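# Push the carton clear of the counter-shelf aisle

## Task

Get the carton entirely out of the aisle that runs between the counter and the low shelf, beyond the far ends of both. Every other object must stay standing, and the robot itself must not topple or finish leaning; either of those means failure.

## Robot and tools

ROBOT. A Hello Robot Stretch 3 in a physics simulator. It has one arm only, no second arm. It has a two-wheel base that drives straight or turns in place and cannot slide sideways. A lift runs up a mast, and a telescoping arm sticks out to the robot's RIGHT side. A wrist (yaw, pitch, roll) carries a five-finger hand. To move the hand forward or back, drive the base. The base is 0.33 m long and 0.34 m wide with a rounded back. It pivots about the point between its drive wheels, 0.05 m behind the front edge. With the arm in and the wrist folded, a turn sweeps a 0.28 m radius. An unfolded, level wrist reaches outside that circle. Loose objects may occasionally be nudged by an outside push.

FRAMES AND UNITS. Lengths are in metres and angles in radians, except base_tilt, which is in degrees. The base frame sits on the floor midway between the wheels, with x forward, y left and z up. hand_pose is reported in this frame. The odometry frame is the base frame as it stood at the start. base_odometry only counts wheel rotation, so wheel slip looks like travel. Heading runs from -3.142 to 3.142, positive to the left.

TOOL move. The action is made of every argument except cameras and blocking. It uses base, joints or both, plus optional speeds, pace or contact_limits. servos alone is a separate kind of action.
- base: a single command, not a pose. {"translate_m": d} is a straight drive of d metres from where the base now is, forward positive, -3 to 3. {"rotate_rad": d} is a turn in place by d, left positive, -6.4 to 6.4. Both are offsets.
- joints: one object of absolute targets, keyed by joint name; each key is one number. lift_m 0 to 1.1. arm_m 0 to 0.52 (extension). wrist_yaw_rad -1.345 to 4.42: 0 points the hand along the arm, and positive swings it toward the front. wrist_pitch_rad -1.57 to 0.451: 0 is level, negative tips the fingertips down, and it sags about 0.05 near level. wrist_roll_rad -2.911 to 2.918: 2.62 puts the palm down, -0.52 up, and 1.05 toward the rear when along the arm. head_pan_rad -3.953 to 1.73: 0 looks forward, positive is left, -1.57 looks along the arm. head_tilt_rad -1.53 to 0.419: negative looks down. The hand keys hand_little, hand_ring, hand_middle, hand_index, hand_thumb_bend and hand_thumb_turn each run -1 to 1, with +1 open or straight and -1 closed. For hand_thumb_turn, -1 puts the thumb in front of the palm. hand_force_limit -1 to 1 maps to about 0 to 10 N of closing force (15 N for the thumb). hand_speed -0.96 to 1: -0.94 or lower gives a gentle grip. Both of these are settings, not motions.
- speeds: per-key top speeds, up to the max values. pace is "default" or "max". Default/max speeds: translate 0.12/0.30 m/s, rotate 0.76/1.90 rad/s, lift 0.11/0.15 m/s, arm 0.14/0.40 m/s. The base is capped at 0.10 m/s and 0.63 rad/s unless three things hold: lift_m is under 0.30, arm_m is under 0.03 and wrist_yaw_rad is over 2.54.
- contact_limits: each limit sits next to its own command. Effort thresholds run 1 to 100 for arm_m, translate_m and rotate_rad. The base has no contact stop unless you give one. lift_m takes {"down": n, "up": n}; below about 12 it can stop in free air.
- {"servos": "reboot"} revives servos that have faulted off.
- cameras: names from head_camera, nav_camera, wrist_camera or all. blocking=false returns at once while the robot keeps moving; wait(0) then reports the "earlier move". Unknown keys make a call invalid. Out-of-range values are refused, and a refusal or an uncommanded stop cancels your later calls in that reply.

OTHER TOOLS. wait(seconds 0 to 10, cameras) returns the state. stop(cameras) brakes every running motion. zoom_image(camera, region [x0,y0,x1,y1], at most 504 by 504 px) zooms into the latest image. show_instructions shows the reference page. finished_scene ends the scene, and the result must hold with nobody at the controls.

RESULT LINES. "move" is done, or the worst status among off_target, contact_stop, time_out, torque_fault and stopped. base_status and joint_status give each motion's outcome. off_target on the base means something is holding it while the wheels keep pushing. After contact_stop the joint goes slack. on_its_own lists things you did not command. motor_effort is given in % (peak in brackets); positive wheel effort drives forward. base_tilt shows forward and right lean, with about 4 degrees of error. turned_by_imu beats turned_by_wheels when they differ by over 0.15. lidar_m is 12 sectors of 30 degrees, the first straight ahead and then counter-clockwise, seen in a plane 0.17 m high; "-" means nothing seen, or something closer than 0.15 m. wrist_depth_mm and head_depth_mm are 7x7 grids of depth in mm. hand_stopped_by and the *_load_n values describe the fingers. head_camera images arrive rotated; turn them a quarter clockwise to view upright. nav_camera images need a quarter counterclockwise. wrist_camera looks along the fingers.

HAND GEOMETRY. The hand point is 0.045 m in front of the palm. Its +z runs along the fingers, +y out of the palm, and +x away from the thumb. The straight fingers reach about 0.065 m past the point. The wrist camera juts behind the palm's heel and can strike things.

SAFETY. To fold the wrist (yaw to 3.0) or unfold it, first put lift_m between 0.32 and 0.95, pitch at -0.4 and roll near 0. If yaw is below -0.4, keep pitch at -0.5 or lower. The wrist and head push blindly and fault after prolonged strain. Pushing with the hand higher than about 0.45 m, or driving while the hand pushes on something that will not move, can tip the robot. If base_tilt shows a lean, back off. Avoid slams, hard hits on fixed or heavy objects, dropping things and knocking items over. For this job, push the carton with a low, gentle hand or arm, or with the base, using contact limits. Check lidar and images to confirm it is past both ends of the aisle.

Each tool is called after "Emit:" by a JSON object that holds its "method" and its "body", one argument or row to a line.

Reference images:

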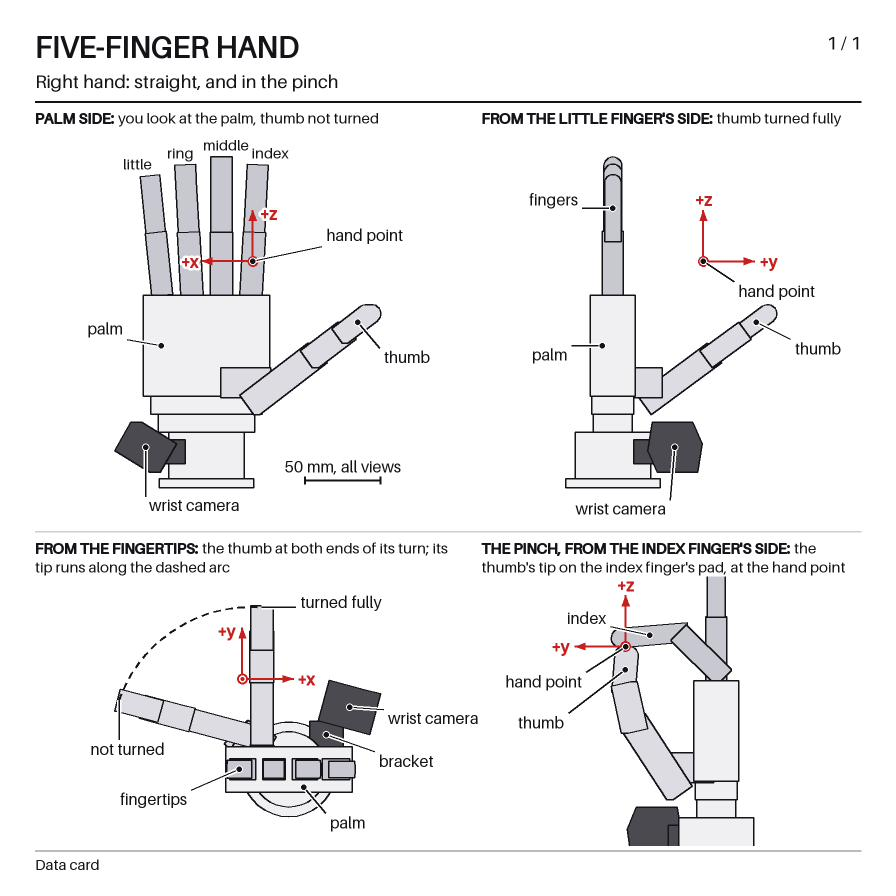

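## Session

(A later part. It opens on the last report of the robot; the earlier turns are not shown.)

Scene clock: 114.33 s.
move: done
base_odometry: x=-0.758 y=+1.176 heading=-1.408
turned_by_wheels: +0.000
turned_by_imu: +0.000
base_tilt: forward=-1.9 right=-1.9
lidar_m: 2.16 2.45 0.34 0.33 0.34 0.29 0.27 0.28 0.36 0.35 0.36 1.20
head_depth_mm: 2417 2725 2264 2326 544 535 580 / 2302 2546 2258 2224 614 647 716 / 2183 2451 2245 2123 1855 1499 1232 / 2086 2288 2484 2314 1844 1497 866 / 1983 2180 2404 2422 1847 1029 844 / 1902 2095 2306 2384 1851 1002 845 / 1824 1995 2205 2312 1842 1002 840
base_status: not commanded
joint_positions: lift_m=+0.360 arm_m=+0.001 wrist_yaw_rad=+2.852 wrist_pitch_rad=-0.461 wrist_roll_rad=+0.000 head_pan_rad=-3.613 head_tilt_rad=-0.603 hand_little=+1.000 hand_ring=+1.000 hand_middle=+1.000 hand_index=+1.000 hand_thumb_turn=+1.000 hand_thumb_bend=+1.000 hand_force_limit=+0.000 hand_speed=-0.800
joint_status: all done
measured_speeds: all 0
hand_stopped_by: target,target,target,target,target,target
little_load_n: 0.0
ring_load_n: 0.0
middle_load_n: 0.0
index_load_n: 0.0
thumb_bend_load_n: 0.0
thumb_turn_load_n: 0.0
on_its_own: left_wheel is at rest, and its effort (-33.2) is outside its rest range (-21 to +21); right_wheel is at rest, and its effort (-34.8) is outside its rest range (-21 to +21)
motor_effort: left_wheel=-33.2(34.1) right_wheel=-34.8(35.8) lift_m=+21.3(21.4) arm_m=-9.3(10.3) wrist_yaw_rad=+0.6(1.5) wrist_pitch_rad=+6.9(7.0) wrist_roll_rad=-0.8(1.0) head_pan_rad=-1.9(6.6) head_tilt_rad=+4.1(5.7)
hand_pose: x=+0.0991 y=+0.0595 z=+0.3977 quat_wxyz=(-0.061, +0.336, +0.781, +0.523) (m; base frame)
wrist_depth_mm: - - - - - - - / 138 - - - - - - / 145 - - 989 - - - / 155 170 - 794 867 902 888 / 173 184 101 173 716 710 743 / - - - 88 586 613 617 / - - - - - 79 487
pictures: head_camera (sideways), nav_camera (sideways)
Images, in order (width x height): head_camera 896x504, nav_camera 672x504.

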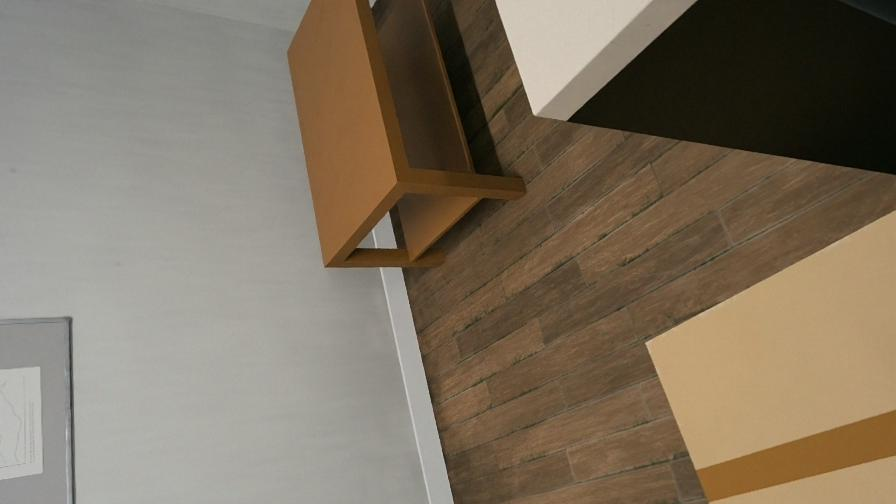

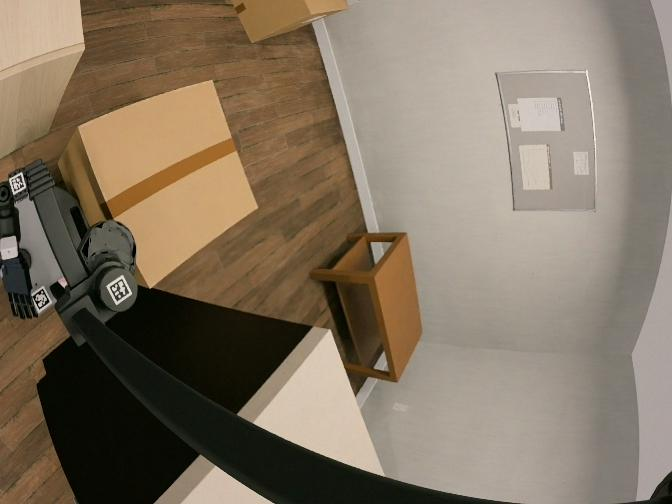

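Emit:
{"method": "move", "body": {
  "base": {"translate_m": -0.31},
  "joints": {"head_pan_rad": -3.14, "head_tilt_rad": -0.7},
  "speeds": {"translate_m": 0.09},
  "cameras": ["head_camera", "nav_camera"]
}}

Scene clock: 119.83 s.
move: off_target
base_odometry: x=-0.808 y=+1.481 heading=-1.408
turned_by_wheels: +0.000
turned_by_imu: +0.002
base_tilt: forward=-1.9 right=-1.9
lidar_m: 2.47 0.46 0.34 0.32 2.21 0.29 0.27 0.28 1.12 0.36 0.37 0.49
head_depth_mm: 1601 1782 2031 2113 1700 1403 1203 / 1601 1799 2036 2101 1684 964 808 / 1609 1802 2053 2098 1681 942 805 / 1610 1800 2047 2109 1681 939 806 / 1610 1801 2060 2103 1691 940 804 / 1617 1808 2079 2098 1678 937 805 / 1627 1814 2034 1865 1632 1400 1182
base_status: translate_m off_target (by the wheels' count: -0.3097 of -0.3100)
joint_positions: lift_m=+0.360 arm_m=+0.001 wrist_yaw_rad=+2.852 wrist_pitch_rad=-0.461 wrist_roll_rad=+0.000 head_pan_rad=-3.140 head_tilt_rad=-0.700 hand_little=+1.000 hand_ring=+1.000 hand_middle=+1.000 hand_index=+1.000 hand_thumb_turn=+1.000 hand_thumb_bend=+1.000 hand_force_limit=+0.000 hand_speed=-0.800
joint_status: all done
measured_speeds: all 0
hand_stopped_by: target,target,target,target,target,target
little_load_n: 0.0
ring_load_n: 0.0
middle_load_n: 0.0
index_load_n: 0.0
thumb_bend_load_n: 0.0
thumb_turn_load_n: 0.0
on_its_own: left_wheel is at rest, and its effort (-32.4) is outside its rest range (-21 to +21); right_wheel is at rest, and its effort (-34.9) is outside its rest range (-21 to +21)
motor_effort: left_wheel=-32.4(39.5) right_wheel=-34.9(43.2) lift_m=+21.9(22.0) arm_m=-8.7(10.2) wrist_yaw_rad=+0.3(1.8) wrist_pitch_rad=+7.0(7.1) wrist_roll_rad=-0.7(0.9) head_pan_rad=-4.2(7.1) head_tilt_rad=-4.3(7.3)
hand_pose: x=+0.0991 y=+0.0595 z=+0.3977 quat_wxyz=(-0.061, +0.336, +0.781, +0.523) (m; base frame)
wrist_depth_mm: 146 - - - - - - / 138 - - - - - - / 145 346 - - - - - / 156 189 - - - 861 899 / 180 188 102 131 677 698 721 / 550 - - 88 574 609 604 / 481 - - - - 79 491
pictures: head_camera (sideways), nav_camera (sideways)
Images, in order (width x height): head_camera 896x504, nav_camera 672x504.

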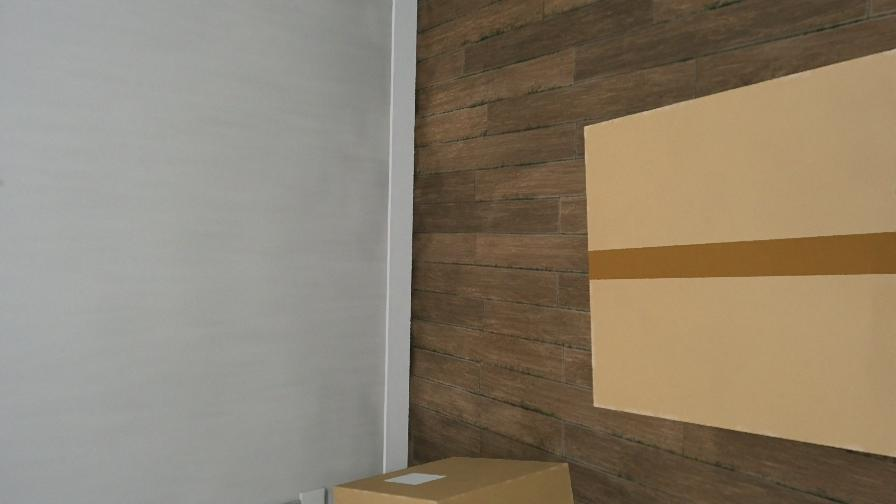

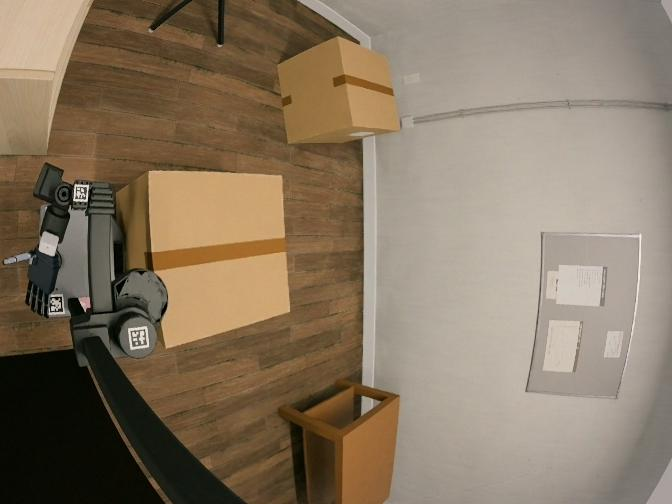

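Emit:
{"method": "move", "body": {
  "base": {"translate_m": -0.1}
}}

Emit:
{"method": "move", "body": {
  "base": {"translate_m": 0.12},
  "cameras": ["head_camera", "nav_camera"]
}}

Scene clock: 122.97 s.
move: off_target
base_odometry: x=-0.825 y=+1.580 heading=-1.408
turned_by_wheels: +0.000
turned_by_imu: +0.000
base_tilt: forward=-2.0 right=-1.8
lidar_m: 2.58 0.46 0.33 0.32 2.21 0.30 0.27 0.28 1.16 0.97 0.39 0.50
head_depth_mm: 1505 1677 1909 2067 1678 1403 1204 / 1513 1694 1924 2085 1685 986 806 / 1516 1697 1932 2095 1682 940 807 / 1520 1709 1941 2106 1677 940 806 / 1523 1699 1939 2097 1679 937 806 / 1525 1709 1934 2102 1666 938 805 / 1530 1721 1953 1950 1597 1404 1176
base_status: translate_m off_target (by the wheels' count: -0.0997 of -0.1000)
joint_positions: lift_m=+0.360 arm_m=+0.001 wrist_yaw_rad=+2.852 wrist_pitch_rad=-0.461 wrist_roll_rad=+0.000 head_pan_rad=-3.140 head_tilt_rad=-0.701 hand_little=+1.000 hand_ring=+1.000 hand_middle=+1.000 hand_index=+1.000 hand_thumb_turn=+1.000 hand_thumb_bend=+1.000 hand_force_limit=+0.000 hand_speed=-0.800
joint_status: not commanded
measured_speeds: all 0
hand_stopped_by: target,target,target,target,target,target
little_load_n: 0.0
ring_load_n: 0.0
middle_load_n: 0.0
index_load_n: 0.0
thumb_bend_load_n: 0.0
thumb_turn_load_n: 0.0
on_its_own: left_wheel is at rest, and its effort (-30.4) is outside its rest range (-21 to +21); right_wheel is at rest, and its effort (-37.6) is outside its rest range (-21 to +21)
motor_effort: left_wheel=-30.4(38.8) right_wheel=-37.6(44.3) lift_m=+22.2(22.4) arm_m=-7.1(9.0) wrist_yaw_rad=-1.0(2.0) wrist_pitch_rad=+6.9(7.1) wrist_roll_rad=-0.8(0.8) head_pan_rad=-3.7(4.7) head_tilt_rad=-3.7(4.6)
hand_pose: x=+0.0991 y=+0.0595 z=+0.3977 quat_wxyz=(-0.061, +0.336, +0.781, +0.523) (m; base frame)
wrist_depth_mm: - - - - - - - / 137 - - - - - - / 145 - - - - - - / 155 749 809 - - 877 894 / 180 187 101 130 656 698 701 / 543 - - 88 584 609 610 / 477 - - - - 79 497
pictures: none

Scene clock: 125.30 s.
move: done
base_odometry: x=-0.805 y=+1.461 heading=-1.408
turned_by_wheels: +0.000
turned_by_imu: +0.001
base_tilt: forward=-1.8 right=-1.9
lidar_m: 2.46 0.47 0.34 0.32 0.33 0.42 0.39 0.40 1.13 0.36 0.37 0.49
head_depth_mm: 1613 1807 2044 2112 1689 1406 1201 / 1624 1803 2065 2102 1636 959 901 / 1624 1818 2071 2103 1124 941 886 / 1623 1826 2072 2104 1121 941 870 / 1628 1824 2088 2094 1124 938 857 / 1636 1834 2099 2096 1591 959 857 / 1632 1844 2036 1825 1642 1395 1203
base_status: done
joint_positions: lift_m=+0.360 arm_m=+0.001 wrist_yaw_rad=+2.852 wrist_pitch_rad=-0.461 wrist_roll_rad=+0.000 head_pan_rad=-3.140 head_tilt_rad=-0.701 hand_little=+1.000 hand_ring=+1.000 hand_middle=+1.000 hand_index=+1.000 hand_thumb_turn=+1.000 hand_thumb_bend=+1.000 hand_force_limit=+0.000 hand_speed=-0.800
joint_status: not commanded
measured_speeds: all 0
hand_stopped_by: target,target,target,target,target,target
little_load_n: 0.0
ring_load_n: 0.0
middle_load_n: 0.0
index_load_n: 0.0
thumb_bend_load_n: 0.0
thumb_turn_load_n: 0.0
motor_effort: left_wheel=+2.0(28.5) right_wheel=+5.6(34.4) lift_m=+22.4(22.7) arm_m=-7.5(8.6) wrist_yaw_rad=-0.6(2.2) wrist_pitch_rad=+7.1(7.1) wrist_roll_rad=-0.8(0.8) head_pan_rad=-2.8(4.5) head_tilt_rad=-2.1(3.9)
hand_pose: x=+0.0991 y=+0.0595 z=+0.3977 quat_wxyz=(-0.061, +0.336, +0.781, +0.523) (m; base frame)
wrist_depth_mm: - - - - - - - / 138 - - - - - - / 145 - - - - - - / 155 169 - - - 893 936 / 179 184 102 130 673 713 741 / 543 - - 88 599 594 604 / 483 - - - - 79 492
pictures: head_camera (sideways), nav_camera (sideways)
Images, in order (width x height): head_camera 896x504, nav_camera 672x504.

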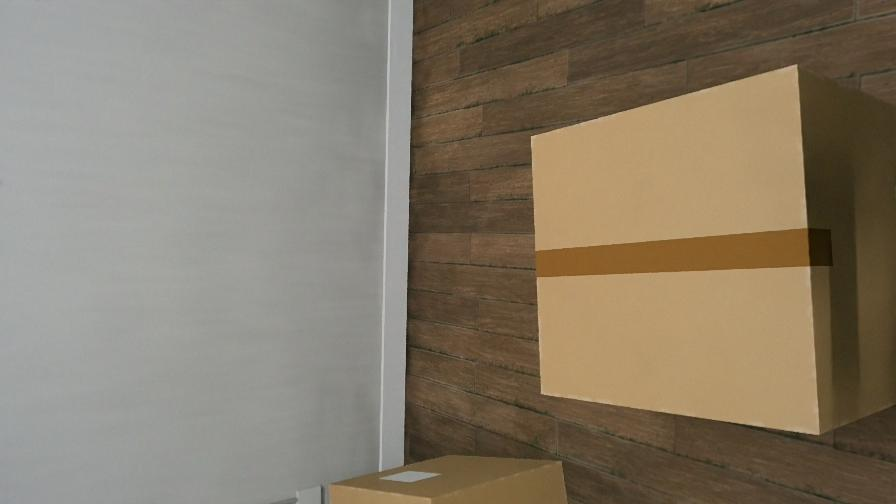

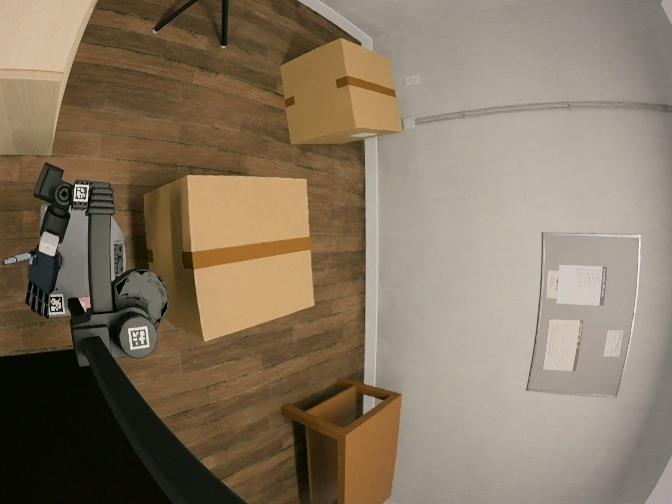

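Emit:
{"method": "finished_scene", "body": {

}}

The scene is finished: the task was done.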